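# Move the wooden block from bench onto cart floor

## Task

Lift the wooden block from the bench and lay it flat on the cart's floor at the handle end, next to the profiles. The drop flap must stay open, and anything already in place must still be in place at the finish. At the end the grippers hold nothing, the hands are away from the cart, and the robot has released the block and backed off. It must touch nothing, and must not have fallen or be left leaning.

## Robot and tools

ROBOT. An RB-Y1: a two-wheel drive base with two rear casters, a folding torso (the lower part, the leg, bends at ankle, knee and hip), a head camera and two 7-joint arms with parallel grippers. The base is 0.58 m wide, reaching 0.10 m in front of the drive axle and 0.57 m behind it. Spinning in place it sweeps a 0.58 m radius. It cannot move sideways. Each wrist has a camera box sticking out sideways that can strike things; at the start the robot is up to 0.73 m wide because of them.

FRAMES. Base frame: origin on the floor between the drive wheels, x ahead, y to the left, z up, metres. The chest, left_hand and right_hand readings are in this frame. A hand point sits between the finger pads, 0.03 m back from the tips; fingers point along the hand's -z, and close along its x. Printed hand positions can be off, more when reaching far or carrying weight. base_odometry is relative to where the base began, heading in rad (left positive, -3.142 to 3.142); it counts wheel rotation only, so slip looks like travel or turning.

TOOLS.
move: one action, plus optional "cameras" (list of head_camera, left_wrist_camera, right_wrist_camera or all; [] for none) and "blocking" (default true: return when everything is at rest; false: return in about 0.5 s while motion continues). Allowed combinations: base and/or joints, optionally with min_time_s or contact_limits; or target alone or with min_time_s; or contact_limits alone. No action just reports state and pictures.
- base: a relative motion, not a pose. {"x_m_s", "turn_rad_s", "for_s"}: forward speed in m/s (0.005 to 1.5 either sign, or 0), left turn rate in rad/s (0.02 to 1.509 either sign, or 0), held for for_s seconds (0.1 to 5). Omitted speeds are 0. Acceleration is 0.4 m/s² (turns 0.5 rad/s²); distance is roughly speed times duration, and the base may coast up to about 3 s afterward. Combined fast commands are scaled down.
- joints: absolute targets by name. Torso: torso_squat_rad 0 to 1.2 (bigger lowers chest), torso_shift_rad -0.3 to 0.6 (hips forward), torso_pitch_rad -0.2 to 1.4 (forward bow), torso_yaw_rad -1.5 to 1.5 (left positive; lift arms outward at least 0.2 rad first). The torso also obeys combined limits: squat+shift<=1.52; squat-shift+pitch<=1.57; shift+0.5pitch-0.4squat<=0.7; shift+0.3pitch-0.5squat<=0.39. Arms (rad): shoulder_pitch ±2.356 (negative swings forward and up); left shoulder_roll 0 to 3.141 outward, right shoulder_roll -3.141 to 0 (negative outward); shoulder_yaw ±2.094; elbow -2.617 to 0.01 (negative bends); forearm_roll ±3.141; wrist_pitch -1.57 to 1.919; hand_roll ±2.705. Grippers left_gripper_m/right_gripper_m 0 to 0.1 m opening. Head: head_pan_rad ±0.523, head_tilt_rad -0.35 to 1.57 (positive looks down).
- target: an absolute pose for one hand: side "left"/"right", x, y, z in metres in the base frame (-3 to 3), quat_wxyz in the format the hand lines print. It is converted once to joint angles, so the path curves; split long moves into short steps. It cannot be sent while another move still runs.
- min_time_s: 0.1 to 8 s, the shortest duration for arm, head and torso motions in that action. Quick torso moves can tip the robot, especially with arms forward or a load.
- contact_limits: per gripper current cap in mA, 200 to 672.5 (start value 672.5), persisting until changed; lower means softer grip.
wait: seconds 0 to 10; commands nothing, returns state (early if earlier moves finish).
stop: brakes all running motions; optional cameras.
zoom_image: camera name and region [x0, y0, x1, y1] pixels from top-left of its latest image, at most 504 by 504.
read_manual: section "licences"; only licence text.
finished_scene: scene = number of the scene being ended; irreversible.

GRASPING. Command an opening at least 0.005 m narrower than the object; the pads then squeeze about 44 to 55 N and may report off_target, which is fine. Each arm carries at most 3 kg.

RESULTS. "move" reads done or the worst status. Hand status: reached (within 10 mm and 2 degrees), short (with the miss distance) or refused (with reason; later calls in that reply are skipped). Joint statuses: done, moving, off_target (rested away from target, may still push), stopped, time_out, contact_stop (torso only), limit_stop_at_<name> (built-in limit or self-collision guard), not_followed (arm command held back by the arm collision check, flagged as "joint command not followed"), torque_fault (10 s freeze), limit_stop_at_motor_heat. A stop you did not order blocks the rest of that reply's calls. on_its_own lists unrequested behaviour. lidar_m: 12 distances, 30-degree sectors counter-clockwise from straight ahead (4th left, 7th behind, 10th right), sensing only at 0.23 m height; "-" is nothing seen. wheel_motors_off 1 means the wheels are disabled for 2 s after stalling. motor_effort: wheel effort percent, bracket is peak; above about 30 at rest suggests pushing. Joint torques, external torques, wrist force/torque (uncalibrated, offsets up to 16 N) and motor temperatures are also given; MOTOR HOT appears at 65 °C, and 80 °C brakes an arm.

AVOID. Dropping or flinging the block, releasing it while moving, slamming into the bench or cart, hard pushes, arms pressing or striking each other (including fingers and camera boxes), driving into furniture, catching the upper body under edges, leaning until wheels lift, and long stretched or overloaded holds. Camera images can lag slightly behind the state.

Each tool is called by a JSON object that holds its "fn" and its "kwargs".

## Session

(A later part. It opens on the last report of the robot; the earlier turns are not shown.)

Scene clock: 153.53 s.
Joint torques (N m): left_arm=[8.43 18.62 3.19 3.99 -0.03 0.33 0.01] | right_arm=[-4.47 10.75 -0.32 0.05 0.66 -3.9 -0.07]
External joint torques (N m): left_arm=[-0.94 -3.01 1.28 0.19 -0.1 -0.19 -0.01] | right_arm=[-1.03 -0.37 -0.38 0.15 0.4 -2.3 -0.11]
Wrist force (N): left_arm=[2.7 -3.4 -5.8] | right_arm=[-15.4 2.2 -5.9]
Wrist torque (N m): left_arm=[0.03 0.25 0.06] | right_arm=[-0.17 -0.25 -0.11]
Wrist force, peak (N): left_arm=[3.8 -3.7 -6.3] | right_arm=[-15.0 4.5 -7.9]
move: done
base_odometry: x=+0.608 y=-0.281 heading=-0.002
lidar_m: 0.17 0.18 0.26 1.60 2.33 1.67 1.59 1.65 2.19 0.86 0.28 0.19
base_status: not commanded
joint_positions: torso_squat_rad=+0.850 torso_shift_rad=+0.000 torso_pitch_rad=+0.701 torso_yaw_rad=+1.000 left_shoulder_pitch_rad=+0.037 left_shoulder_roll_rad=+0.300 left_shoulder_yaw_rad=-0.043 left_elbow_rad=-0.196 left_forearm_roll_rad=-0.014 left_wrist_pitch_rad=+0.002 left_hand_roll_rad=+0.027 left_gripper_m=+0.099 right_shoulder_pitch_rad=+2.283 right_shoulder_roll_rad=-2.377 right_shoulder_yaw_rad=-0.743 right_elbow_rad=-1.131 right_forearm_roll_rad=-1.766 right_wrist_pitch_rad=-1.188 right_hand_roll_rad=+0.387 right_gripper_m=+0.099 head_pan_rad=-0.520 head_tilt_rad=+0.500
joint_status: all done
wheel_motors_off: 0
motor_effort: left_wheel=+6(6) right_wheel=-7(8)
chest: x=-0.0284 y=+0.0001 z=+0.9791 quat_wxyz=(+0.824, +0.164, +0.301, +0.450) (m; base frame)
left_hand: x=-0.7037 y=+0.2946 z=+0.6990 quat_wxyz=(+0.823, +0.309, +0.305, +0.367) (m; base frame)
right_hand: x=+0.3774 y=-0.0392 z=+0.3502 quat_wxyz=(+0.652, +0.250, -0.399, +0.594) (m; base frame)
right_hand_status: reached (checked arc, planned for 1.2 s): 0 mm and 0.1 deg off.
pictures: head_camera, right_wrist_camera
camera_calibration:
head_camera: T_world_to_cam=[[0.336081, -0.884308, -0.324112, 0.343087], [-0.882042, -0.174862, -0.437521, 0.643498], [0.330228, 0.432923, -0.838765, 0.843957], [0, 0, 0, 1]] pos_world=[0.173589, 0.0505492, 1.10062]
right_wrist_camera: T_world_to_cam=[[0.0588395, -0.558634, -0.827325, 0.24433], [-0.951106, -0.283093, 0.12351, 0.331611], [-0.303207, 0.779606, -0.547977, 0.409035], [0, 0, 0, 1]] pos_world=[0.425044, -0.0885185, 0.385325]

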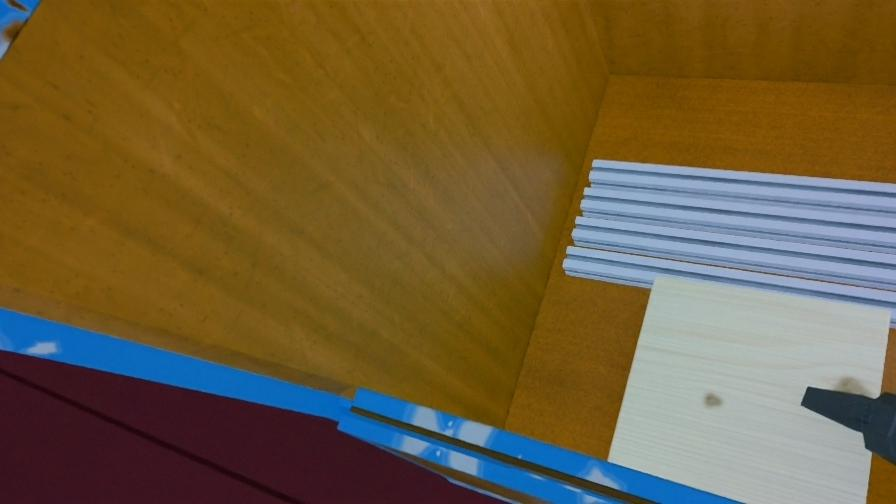

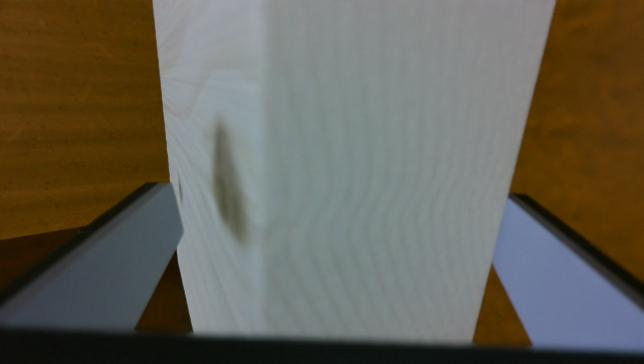

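{"fn": "move", "kwargs": {"target": {"side": "right", "x": 0.377, "y": -0.044, "z": 0.3395, "quat_wxyz": [0.6514, 0.2512, -0.3996, 0.594]}, "min_time_s": 1.0, "cameras": ["head_camera", "right_wrist_camera"]}}

Scene clock: 156.50 s.
Joint torques (N m): left_arm=[8.7 18.9 2.88 3.75 0.01 0.25 0] | right_arm=[-3.6 9.27 -2.76 0.17 0.54 -2.79 -0.3]
External joint torques (N m): left_arm=[-0.67 -2.72 0.97 -0.04 -0.06 -0.27 -0.03] | right_arm=[-0.36 -2 -3 -0.1 0.36 -1.17 -0.34]
Wrist force (N): left_arm=[2.3 -2.9 -6.2] | right_arm=[-9.7 0.3 -0.4]
Wrist torque (N m): left_arm=[-0.01 0.22 0.06] | right_arm=[-0.24 0.02 0.04]
Wrist force, peak (N): left_arm=[3.0 -4.1 -5.9] | right_arm=[-15.9 2.6 -7.1]
move: done
base_odometry: x=+0.608 y=-0.281 heading=-0.002
lidar_m: 0.18 0.19 0.26 1.61 2.33 1.67 1.58 1.65 2.18 0.87 0.28 0.20
base_status: not commanded
joint_positions: torso_squat_rad=+0.850 torso_shift_rad=+0.000 torso_pitch_rad=+0.700 torso_yaw_rad=+1.000 left_shoulder_pitch_rad=+0.037 left_shoulder_roll_rad=+0.300 left_shoulder_yaw_rad=-0.043 left_elbow_rad=-0.196 left_forearm_roll_rad=-0.014 left_wrist_pitch_rad=+0.002 left_hand_roll_rad=+0.027 left_gripper_m=+0.099 right_shoulder_pitch_rad=+2.342 right_shoulder_roll_rad=-2.429 right_shoulder_yaw_rad=-0.746 right_elbow_rad=-1.030 right_forearm_roll_rad=-1.787 right_wrist_pitch_rad=-1.213 right_hand_roll_rad=+0.333 right_gripper_m=+0.099 head_pan_rad=-0.520 head_tilt_rad=+0.500
joint_status: all done
wheel_motors_off: 0
motor_effort: left_wheel=+5(6) right_wheel=-7(8)
chest: x=-0.0285 y=+0.0001 z=+0.9791 quat_wxyz=(+0.824, +0.164, +0.301, +0.450) (m; base frame)
left_hand: x=-0.7037 y=+0.2946 z=+0.6989 quat_wxyz=(+0.823, +0.309, +0.305, +0.367) (m; base frame)
right_hand: x=+0.3772 y=-0.0446 z=+0.3396 quat_wxyz=(+0.652, +0.250, -0.399, +0.594) (m; base frame)
right_hand_status: reached (checked arc, planned for 1.0 s): 1 mm and 0.1 deg off.
pictures: head_camera, right_wrist_camera
camera_calibration:
head_camera: T_world_to_cam=[[0.336139, -0.884296, -0.324084, 0.343079], [-0.881977, -0.174863, -0.437653, 0.643543], [0.330345, 0.432947, -0.838707, 0.843904], [0, 0, 0, 1]] pos_world=[0.173489, 0.0505492, 1.10062]
right_wrist_camera: T_world_to_cam=[[0.0596712, -0.558048, -0.82766, 0.232381], [-0.95115, -0.283386, 0.122498, 0.331672], [-0.302907, 0.77992, -0.547698, 0.407203], [0, 0, 0, 1]] pos_world=[0.424948, -0.0939147, 0.374727]

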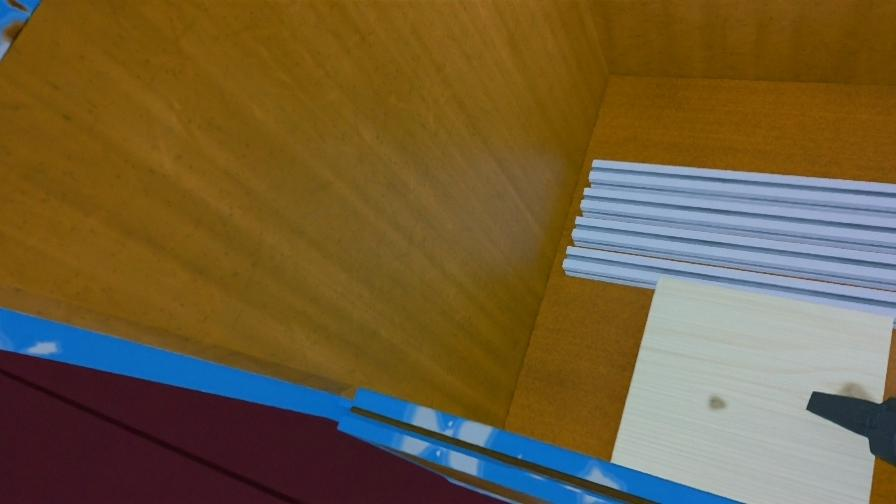

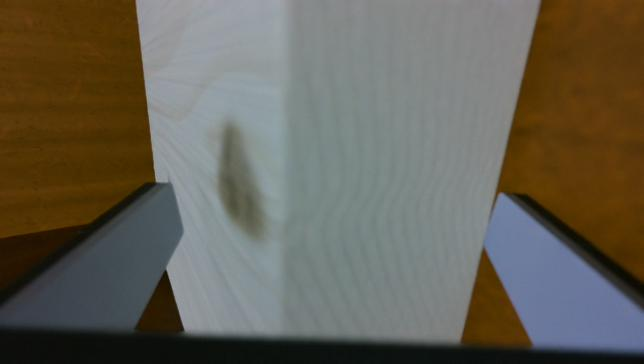

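{"fn": "move", "kwargs": {"target": {"side": "right", "x": 0.376, "y": -0.065, "z": 0.341, "quat_wxyz": [0.6514, 0.2512, -0.3996, 0.594]}, "min_time_s": 1.2, "cameras": ["head_camera", "right_wrist_camera"]}}

Scene clock: 160.17 s.
Joint torques (N m): left_arm=[8.42 19.1 2.92 3.93 0.06 0.28 -0.02] | right_arm=[-1.37 11.25 1.3 1.02 -0.22 -1.83 -0.22]
External joint torques (N m): left_arm=[-0.95 -2.52 1.01 0.14 -0.01 -0.24 -0.05] | right_arm=[1.27 -0.35 0.54 0.66 -0.33 -0.2 -0.26]
Wrist force (N): left_arm=[3.1 -3.7 -5.7] | right_arm=[-5.5 2.0 -2.5]
Wrist torque (N m): left_arm=[0.03 0.32 0.08] | right_arm=[-0.23 -0.25 -0.06]
Wrist force, peak (N): left_arm=[3.4 -3.7 -6.3] | right_arm=[-14.5 4.1 -6.5]
move: done
base_odometry: x=+0.608 y=-0.281 heading=-0.002
lidar_m: 0.18 0.19 0.26 1.60 2.33 1.67 1.58 1.65 2.20 0.88 0.29 0.20
base_status: not commanded
joint_positions: torso_squat_rad=+0.850 torso_shift_rad=+0.000 torso_pitch_rad=+0.700 torso_yaw_rad=+1.000 left_shoulder_pitch_rad=+0.037 left_shoulder_roll_rad=+0.300 left_shoulder_yaw_rad=-0.043 left_elbow_rad=-0.196 left_forearm_roll_rad=-0.014 left_wrist_pitch_rad=+0.002 left_hand_roll_rad=+0.027 left_gripper_m=+0.099 right_shoulder_pitch_rad=+2.356 right_shoulder_roll_rad=-2.448 right_shoulder_yaw_rad=-0.653 right_elbow_rad=-0.997 right_forearm_roll_rad=-1.838 right_wrist_pitch_rad=-1.292 right_hand_roll_rad=+0.295 right_gripper_m=+0.099 head_pan_rad=-0.520 head_tilt_rad=+0.500
joint_status: all done
wheel_motors_off: 0
motor_effort: left_wheel=+6(7) right_wheel=-6(8)
chest: x=-0.0286 y=+0.0001 z=+0.9791 quat_wxyz=(+0.824, +0.164, +0.301, +0.450) (m; base frame)
left_hand: x=-0.7037 y=+0.2946 z=+0.6988 quat_wxyz=(+0.823, +0.309, +0.305, +0.367) (m; base frame)
right_hand: x=+0.3764 y=-0.0648 z=+0.3413 quat_wxyz=(+0.651, +0.251, -0.400, +0.594) (m; base frame)
right_hand_status: reached (checked arc, planned for 1.2 s): 1 mm and 0.0 deg off.
pictures: head_camera, right_wrist_camera
camera_calibration:
head_camera: T_world_to_cam=[[0.336157, -0.884305, -0.324042, 0.343062], [-0.881936, -0.174853, -0.437739, 0.643673], [0.330435, 0.432933, -0.838679, 0.843942], [0, 0, 0, 1]] pos_world=[0.173489, 0.0505492, 1.10072]
right_wrist_camera: T_world_to_cam=[[0.0595467, -0.557032, -0.828354, 0.223003], [-0.951187, -0.283393, 0.122192, 0.325015], [-0.302814, 0.780643, -0.546717, 0.423286], [0, 0, 0, 1]] pos_world=[0.424048, -0.114109, 0.376429]

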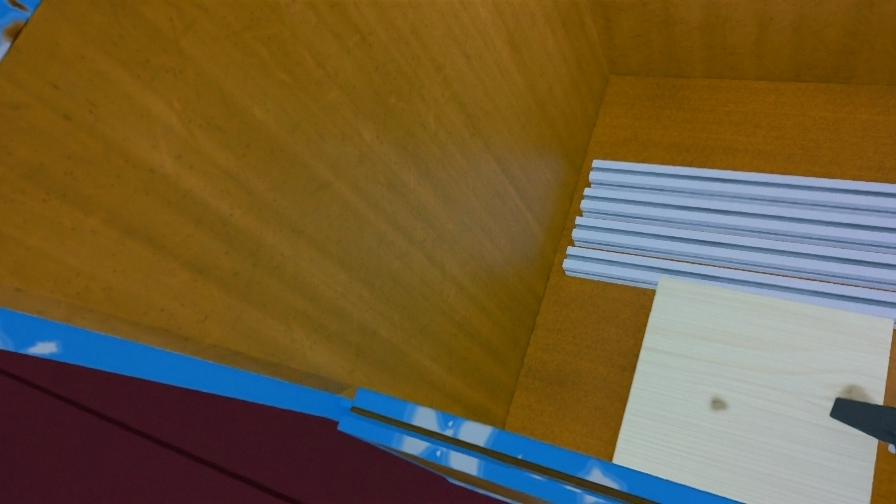

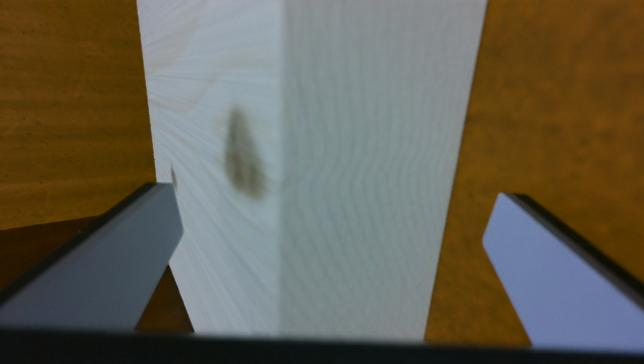

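{"fn": "move", "kwargs": {"target": {"side": "right", "x": 0.368, "y": -0.097, "z": 0.37, "quat_wxyz": [0.6514, 0.2512, -0.3996, 0.594]}, "min_time_s": 1.0, "cameras": ["head_camera"]}}

{"fn": "move", "kwargs": {"target": {"side": "right", "x": 0.362, "y": -0.12, "z": 0.43, "quat_wxyz": [0.6514, 0.2512, -0.3996, 0.594]}, "min_time_s": 1.2, "cameras": ["head_camera", "right_wrist_camera"]}}

{"fn": "move", "kwargs": {"joints": {"torso_squat_rad": 0.2}, "min_time_s": 2.5, "cameras": ["head_camera"]}}

Scene clock: 164.17 s.
Joint torques (N m): left_arm=[8.6 18.85 2.95 3.81 -0.07 0.31 -0.04] | right_arm=[3.93 9.39 4.16 -8.97 0.65 -1.53 0.15]
External joint torques (N m): left_arm=[-0.77 -2.78 1.04 0.02 -0.14 -0.21 -0.06] | right_arm=[5.31 -3.12 2.72 -8.71 0.45 0.08 0.11]
Wrist force (N): left_arm=[2.3 -3.0 -5.5] | right_arm=[-5.7 2.1 -1.8]
Wrist torque (N m): left_arm=[0.01 0.21 0.10] | right_arm=[-0.20 -0.27 -0.24]
Wrist force, peak (N): left_arm=[3.2 -3.1 -6.5] | right_arm=[-6.2 2.8 -2.4]
move: done
base_odometry: x=+0.608 y=-0.281 heading=-0.001
lidar_m: 0.18 0.19 0.27 1.61 2.34 1.67 1.58 1.65 2.19 0.87 0.28 0.18
base_status: not commanded
joint_positions: torso_squat_rad=+0.850 torso_shift_rad=+0.000 torso_pitch_rad=+0.700 torso_yaw_rad=+1.000 left_shoulder_pitch_rad=+0.037 left_shoulder_roll_rad=+0.300 left_shoulder_yaw_rad=-0.043 left_elbow_rad=-0.196 left_forearm_roll_rad=-0.014 left_wrist_pitch_rad=+0.002 left_hand_roll_rad=+0.027 left_gripper_m=+0.099 right_shoulder_pitch_rad=+2.321 right_shoulder_roll_rad=-2.335 right_shoulder_yaw_rad=-0.601 right_elbow_rad=-1.160 right_forearm_roll_rad=-1.794 right_wrist_pitch_rad=-1.372 right_hand_roll_rad=+0.366 right_gripper_m=+0.099 head_pan_rad=-0.520 head_tilt_rad=+0.500
joint_status: all done
wheel_motors_off: 0
motor_effort: left_wheel=+6(7) right_wheel=-20(21)
chest: x=-0.0286 y=+0.0001 z=+0.9792 quat_wxyz=(+0.824, +0.164, +0.301, +0.450) (m; base frame)
left_hand: x=-0.7038 y=+0.2945 z=+0.6988 quat_wxyz=(+0.823, +0.309, +0.305, +0.367) (m; base frame)
right_hand: x=+0.3698 y=-0.0963 z=+0.3704 quat_wxyz=(+0.650, +0.251, -0.402, +0.594) (m; base frame)
right_hand_status: reached (checked arc, planned for 1.0 s): 2 mm and 0.3 deg off.
pictures: head_camera
camera_calibration:
head_camera: T_world_to_cam=[[0.336576, -0.884143, -0.324049, 0.343142], [-0.881775, -0.175165, -0.437938, 0.643854], [0.330438, 0.433138, -0.838572, 0.843886], [0, 0, 0, 1]] pos_world=[0.17339, 0.050648, 1.10082]

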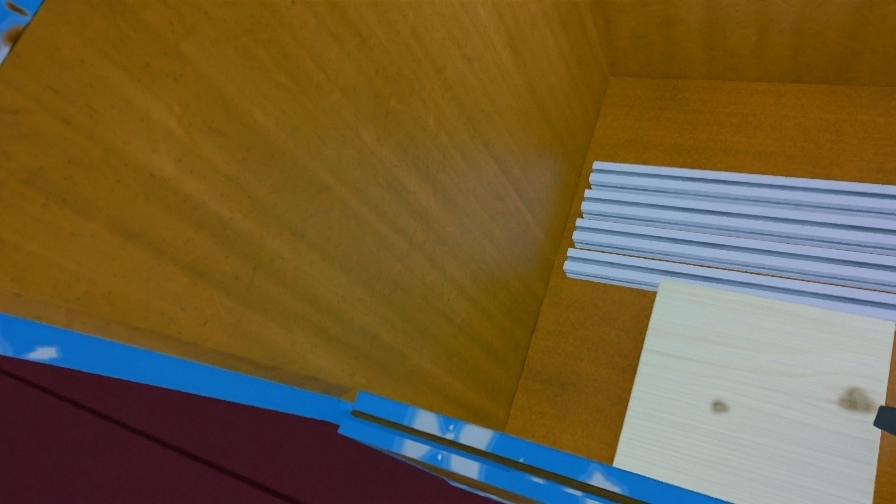

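Scene clock: 165.70 s.
Joint torques (N m): left_arm=[8.73 18.86 2.63 3.93 0.03 0.35 -0.04] | right_arm=[6.69 11.65 7.42 -12.65 0.99 -1.25 0.12]
External joint torques (N m): left_arm=[-0.64 -2.76 0.72 0.14 -0.04 -0.17 -0.07] | right_arm=[6.5 -1.09 5.85 -11.65 0.57 0.31 0.08]
Wrist force (N): left_arm=[2.7 -4.2 -6.0] | right_arm=[-6.1 2.1 -2.1]
Wrist torque (N m): left_arm=[0.08 0.26 0.09] | right_arm=[-0.21 -0.32 -0.24]
Wrist force, peak (N): left_arm=[2.8 -3.5 -6.5] | right_arm=[-6.5 2.4 -2.4]
move: done
base_odometry: x=+0.608 y=-0.281 heading=-0.001
lidar_m: 0.18 0.19 0.25 1.59 2.33 1.66 1.58 1.65 2.21 0.85 0.27 0.19
base_status: not commanded
joint_positions: torso_squat_rad=+0.850 torso_shift_rad=+0.000 torso_pitch_rad=+0.700 torso_yaw_rad=+1.000 left_shoulder_pitch_rad=+0.037 left_shoulder_roll_rad=+0.300 left_shoulder_yaw_rad=-0.043 left_elbow_rad=-0.196 left_forearm_roll_rad=-0.014 left_wrist_pitch_rad=+0.002 left_hand_roll_rad=+0.027 left_gripper_m=+0.099 right_shoulder_pitch_rad=+2.144 right_shoulder_roll_rad=-2.059 right_shoulder_yaw_rad=-0.550 right_elbow_rad=-1.482 right_forearm_roll_rad=-1.597 right_wrist_pitch_rad=-1.325 right_hand_roll_rad=+0.507 right_gripper_m=+0.099 head_pan_rad=-0.520 head_tilt_rad=+0.500
joint_status: all done
wheel_motors_off: 0
motor_effort: left_wheel=+4(6) right_wheel=-29(31)
chest: x=-0.0285 y=+0.0001 z=+0.9791 quat_wxyz=(+0.824, +0.164, +0.301, +0.451) (m; base frame)
left_hand: x=-0.7038 y=+0.2944 z=+0.6988 quat_wxyz=(+0.823, +0.309, +0.305, +0.367) (m; base frame)
right_hand: x=+0.3635 y=-0.1193 z=+0.4302 quat_wxyz=(+0.650, +0.251, -0.403, +0.593) (m; base frame)
right_hand_status: reached (checked arc, planned for 1.2 s): 2 mm and 0.4 deg off.
pictures: head_camera, right_wrist_camera
camera_calibration:
head_camera: T_world_to_cam=[[0.336636, -0.884118, -0.324055, 0.34307], [-0.881786, -0.175251, -0.437882, 0.643844], [0.330348, 0.433154, -0.838599, 0.843814], [0, 0, 0, 1]] pos_world=[0.17349, 0.0506477, 1.10072]
right_wrist_camera: T_world_to_cam=[[0.062848, -0.552294, -0.831277, 0.267592], [-0.951965, -0.283286, 0.11624, 0.289279], [-0.299688, 0.784041, -0.543568, 0.508546], [0, 0, 0, 1]] pos_world=[0.410971, -0.168983, 0.465246]

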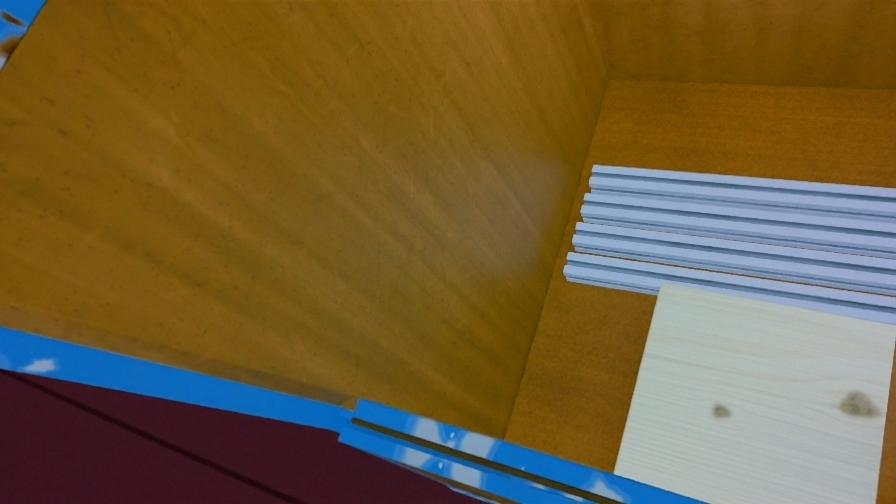

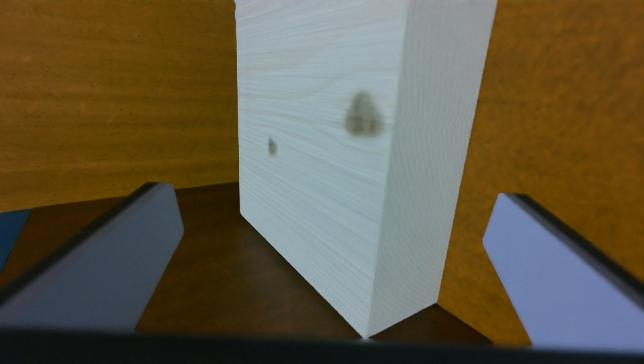

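Scene clock: 168.50 s.
Joint torques (N m): left_arm=[8.59 19.04 2.71 3.88 0.02 0.41 -0.09] | right_arm=[1.67 12.59 2.59 -1.4 0.41 -1.47 0.16]
External joint torques (N m): left_arm=[-0.78 -2.58 0.8 0.09 -0.05 -0.11 -0.11] | right_arm=[1.44 -0.14 1 -0.38 -0.02 0.09 0.12]
Wrist force (N): left_arm=[2.2 -3.5 -5.1] | right_arm=[-5.7 2.0 -2.4]
Wrist torque (N m): left_arm=[0.00 0.24 0.06] | right_arm=[-0.19 -0.30 -0.24]
Wrist force, peak (N): left_arm=[2.8 -3.6 -6.2] | right_arm=[-6.2 2.3 -2.4]
move: done
base_odometry: x=+0.608 y=-0.281 heading=-0.001
lidar_m: 0.17 0.18 0.25 1.61 2.34 1.66 1.58 1.64 2.18 0.86 0.28 0.19
base_status: not commanded
joint_positions: torso_squat_rad=+0.200 torso_shift_rad=+0.000 torso_pitch_rad=+0.700 torso_yaw_rad=+1.000 left_shoulder_pitch_rad=+0.037 left_shoulder_roll_rad=+0.300 left_shoulder_yaw_rad=-0.043 left_elbow_rad=-0.196 left_forearm_roll_rad=-0.014 left_wrist_pitch_rad=+0.002 left_hand_roll_rad=+0.027 left_gripper_m=+0.099 right_shoulder_pitch_rad=+2.145 right_shoulder_roll_rad=-2.059 right_shoulder_yaw_rad=-0.549 right_elbow_rad=-1.485 right_forearm_roll_rad=-1.597 right_wrist_pitch_rad=-1.325 right_hand_roll_rad=+0.507 right_gripper_m=+0.099 head_pan_rad=-0.520 head_tilt_rad=+0.500
joint_status: all done
wheel_motors_off: 0
motor_effort: left_wheel=+8(9) right_wheel=-6(29)
chest: x=-0.0286 y=+0.0001 z=+1.2032 quat_wxyz=(+0.824, +0.164, +0.301, +0.450) (m; base frame)
left_hand: x=-0.7038 y=+0.2946 z=+0.9228 quat_wxyz=(+0.823, +0.309, +0.305, +0.367) (m; base frame)
right_hand: x=+0.3619 y=-0.1200 z=+0.6542 quat_wxyz=(+0.651, +0.252, -0.401, +0.593) (m; base frame)
pictures: head_camera
camera_calibration:
head_camera: T_world_to_cam=[[0.336293, -0.884277, -0.323976, 0.415601], [-0.88184, -0.174931, -0.4379, 0.741884], [0.330552, 0.432958, -0.83862, 1.03182], [0, 0, 0, 1]] pos_world=[0.173389, 0.050549, 1.32482]

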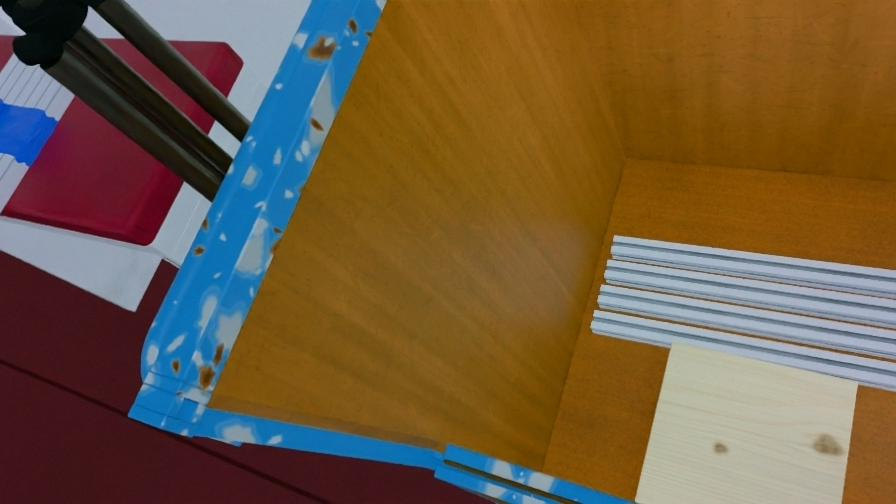

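{"fn": "move", "kwargs": {"target": {"side": "right", "x": 0.37, "y": -0.11, "z": 0.77, "quat_wxyz": [0.6514, 0.2512, -0.3996, 0.594]}, "min_time_s": 1.5, "cameras": ["head_camera", "right_wrist_camera"]}}

Scene clock: 172.47 s.
Joint torques (N m): left_arm=[8.58 18.88 2.75 3.88 0.08 0.33 -0.09] | right_arm=[1.22 16.63 -3.16 -2.24 0.27 -1.57 0.27]
External joint torques (N m): left_arm=[-0.79 -2.74 0.84 0.09 0.01 -0.19 -0.12] | right_arm=[-1.78 3.22 -1.68 -0.43 -0.17 -0.01 0.23]
Wrist force (N): left_arm=[2.9 -3.8 -5.6] | right_arm=[-5.8 1.7 -2.1]
Wrist torque (N m): left_arm=[0.07 0.31 0.11] | right_arm=[-0.17 -0.29 -0.27]
Wrist force, peak (N): left_arm=[2.6 -4.0 -6.2] | right_arm=[-6.4 1.8 -2.2]
move: done
base_odometry: x=+0.608 y=-0.281 heading=-0.001
lidar_m: 0.17 0.18 0.26 1.59 2.34 1.65 1.58 1.64 2.19 0.87 0.28 0.19
base_status: not commanded
joint_positions: torso_squat_rad=+0.200 torso_shift_rad=+0.000 torso_pitch_rad=+0.700 torso_yaw_rad=+1.000 left_shoulder_pitch_rad=+0.037 left_shoulder_roll_rad=+0.300 left_shoulder_yaw_rad=-0.043 left_elbow_rad=-0.196 left_forearm_roll_rad=-0.014 left_wrist_pitch_rad=+0.002 left_hand_roll_rad=+0.027 left_gripper_m=+0.099 right_shoulder_pitch_rad=+2.121 right_shoulder_roll_rad=-1.445 right_shoulder_yaw_rad=-0.915 right_elbow_rad=-1.993 right_forearm_roll_rad=-1.203 right_wrist_pitch_rad=-0.879 right_hand_roll_rad=+0.516 right_gripper_m=+0.099 head_pan_rad=-0.520 head_tilt_rad=+0.500
joint_status: all done
wheel_motors_off: 0
motor_effort: left_wheel=+6(9) right_wheel=-6(8)
chest: x=-0.0286 y=+0.0001 z=+1.2032 quat_wxyz=(+0.824, +0.164, +0.301, +0.450) (m; base frame)
left_hand: x=-0.7038 y=+0.2946 z=+0.9228 quat_wxyz=(+0.823, +0.309, +0.305, +0.367) (m; base frame)
right_hand: x=+0.3696 y=-0.1103 z=+0.7704 quat_wxyz=(+0.650, +0.252, -0.404, +0.593) (m; base frame)
right_hand_status: reached (checked arc, planned for 1.5 s): 1 mm and 0.6 deg off.
pictures: head_camera, right_wrist_camera
camera_calibration:
head_camera: T_world_to_cam=[[0.336293, -0.884277, -0.323976, 0.415601], [-0.88184, -0.174931, -0.4379, 0.741884], [0.330552, 0.432958, -0.83862, 1.03182], [0, 0, 0, 1]] pos_world=[0.173389, 0.050549, 1.32482]
right_wrist_camera: T_world_to_cam=[[0.0635652, -0.550209, -0.832604, 0.555962], [-0.95208, -0.283534, 0.114681, 0.25925], [-0.299171, 0.785416, -0.541866, 0.686862], [0, 0, 0, 1]] pos_world=[0.416975, -0.160071, 0.805352]

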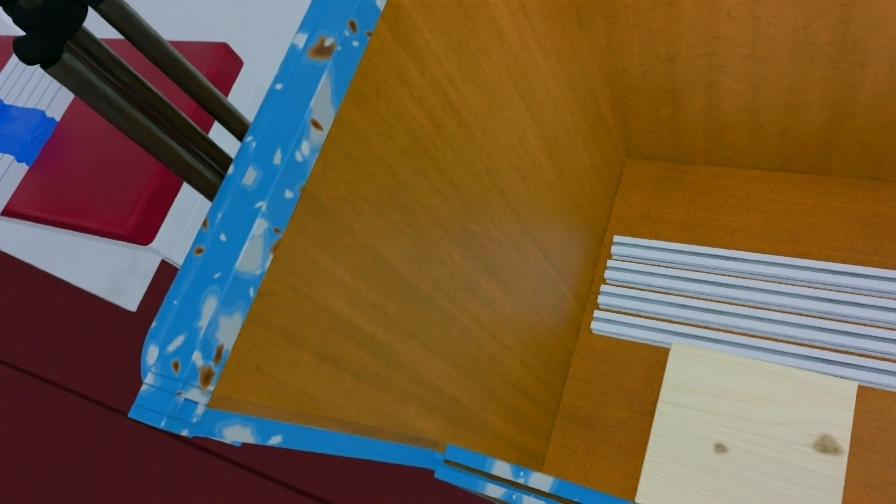

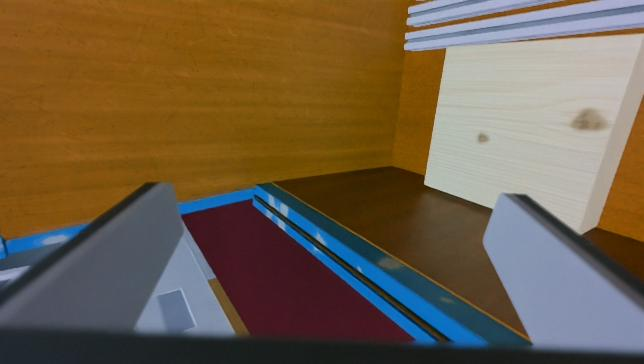

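{"fn": "move", "kwargs": {"base": {"x_m_s": -0.3, "for_s": 1.8}, "joints": {"torso_pitch_rad": 0.0, "torso_squat_rad": 0.3, "head_pan_rad": -0.52, "head_tilt_rad": 0.7}, "min_time_s": 3, "cameras": ["head_camera"]}}

Scene clock: 176.83 s.
Joint torques (N m): left_arm=[-1.83 6.7 1.44 -0.25 -0.01 -0.54 -0.01] | right_arm=[0.1 11.81 -6.39 3.31 -0.54 -1.77 0.21]
External joint torques (N m): left_arm=[-0.5 -1.91 0.68 0.12 -0.04 -0.18 0] | right_arm=[-1.19 2.51 -0.25 0.7 -0.09 -0.02 0.19]
Wrist force (N): left_arm=[-0.1 -0.4 -7.5] | right_arm=[-4.0 5.6 -0.4]
Wrist torque (N m): left_arm=[-0.20 0.11 0.06] | right_arm=[-0.42 -0.15 -0.25]
Wrist force, peak (N): left_arm=[0.4 -1.3 -8.0] | right_arm=[-4.8 5.9 -1.2]
move: done
base_odometry: x=+0.068 y=-0.280 heading=+0.000
lidar_m: 0.72 0.75 1.79 4.67 1.55 1.10 1.04 1.09 1.46 3.64 1.07 0.76
base_status: done (sent for 1.8 of 1.8 s)
joint_positions: torso_squat_rad=+0.300 torso_shift_rad=+0.000 torso_pitch_rad=+0.000 torso_yaw_rad=+1.000 left_shoulder_pitch_rad=+0.037 left_shoulder_roll_rad=+0.300 left_shoulder_yaw_rad=-0.043 left_elbow_rad=-0.196 left_forearm_roll_rad=-0.014 left_wrist_pitch_rad=+0.002 left_hand_roll_rad=+0.027 left_gripper_m=+0.099 right_shoulder_pitch_rad=+2.121 right_shoulder_roll_rad=-1.445 right_shoulder_yaw_rad=-0.915 right_elbow_rad=-1.993 right_forearm_roll_rad=-1.203 right_wrist_pitch_rad=-0.879 right_hand_roll_rad=+0.516 right_gripper_m=+0.099 head_pan_rad=-0.520 head_tilt_rad=+0.700
joint_status: all done
wheel_motors_off: 0
motor_effort: left_wheel=+18(49) right_wheel=-15(29)
chest: x=-0.2280 y=+0.0001 z=+1.2587 quat_wxyz=(+0.878, +0.000, +0.000, +0.479) (m; base frame)
left_hand: x=-0.5637 y=+0.2946 z=+0.6092 quat_wxyz=(+0.878, +0.164, +0.004, +0.450) (m; base frame)
right_hand: x=+0.3554 y=-0.1102 z=+1.1843 quat_wxyz=(+0.472, +0.033, -0.602, +0.643) (m; base frame)
pictures: head_camera
camera_calibration:
head_camera: T_world_to_cam=[[0.460406, -0.887148, -0.0315363, 0.161074], [-0.543835, -0.253801, -0.799893, 1.10566], [0.701619, 0.385426, -0.599314, 0.963821], [0, 0, 0, 1]] pos_world=[-0.149097, 0.0520333, 1.46712]

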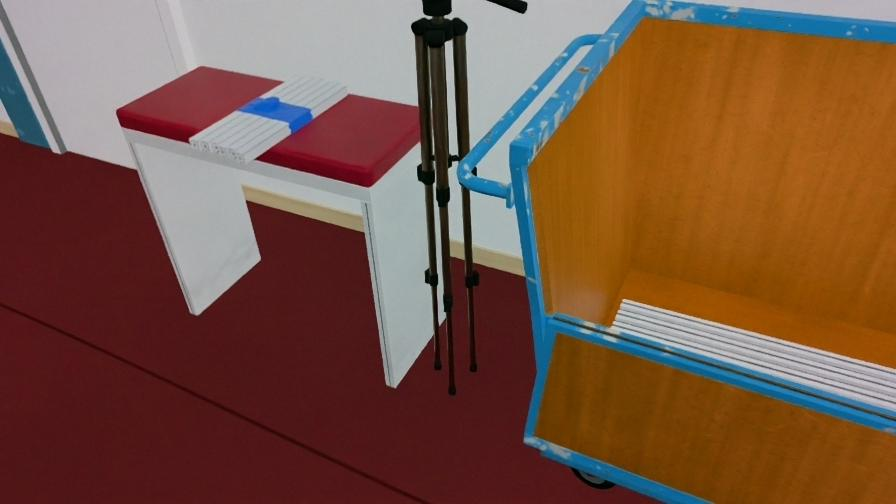

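{"fn": "finished_scene", "kwargs": {"scene": 2}}

The scene is finished: the task was done.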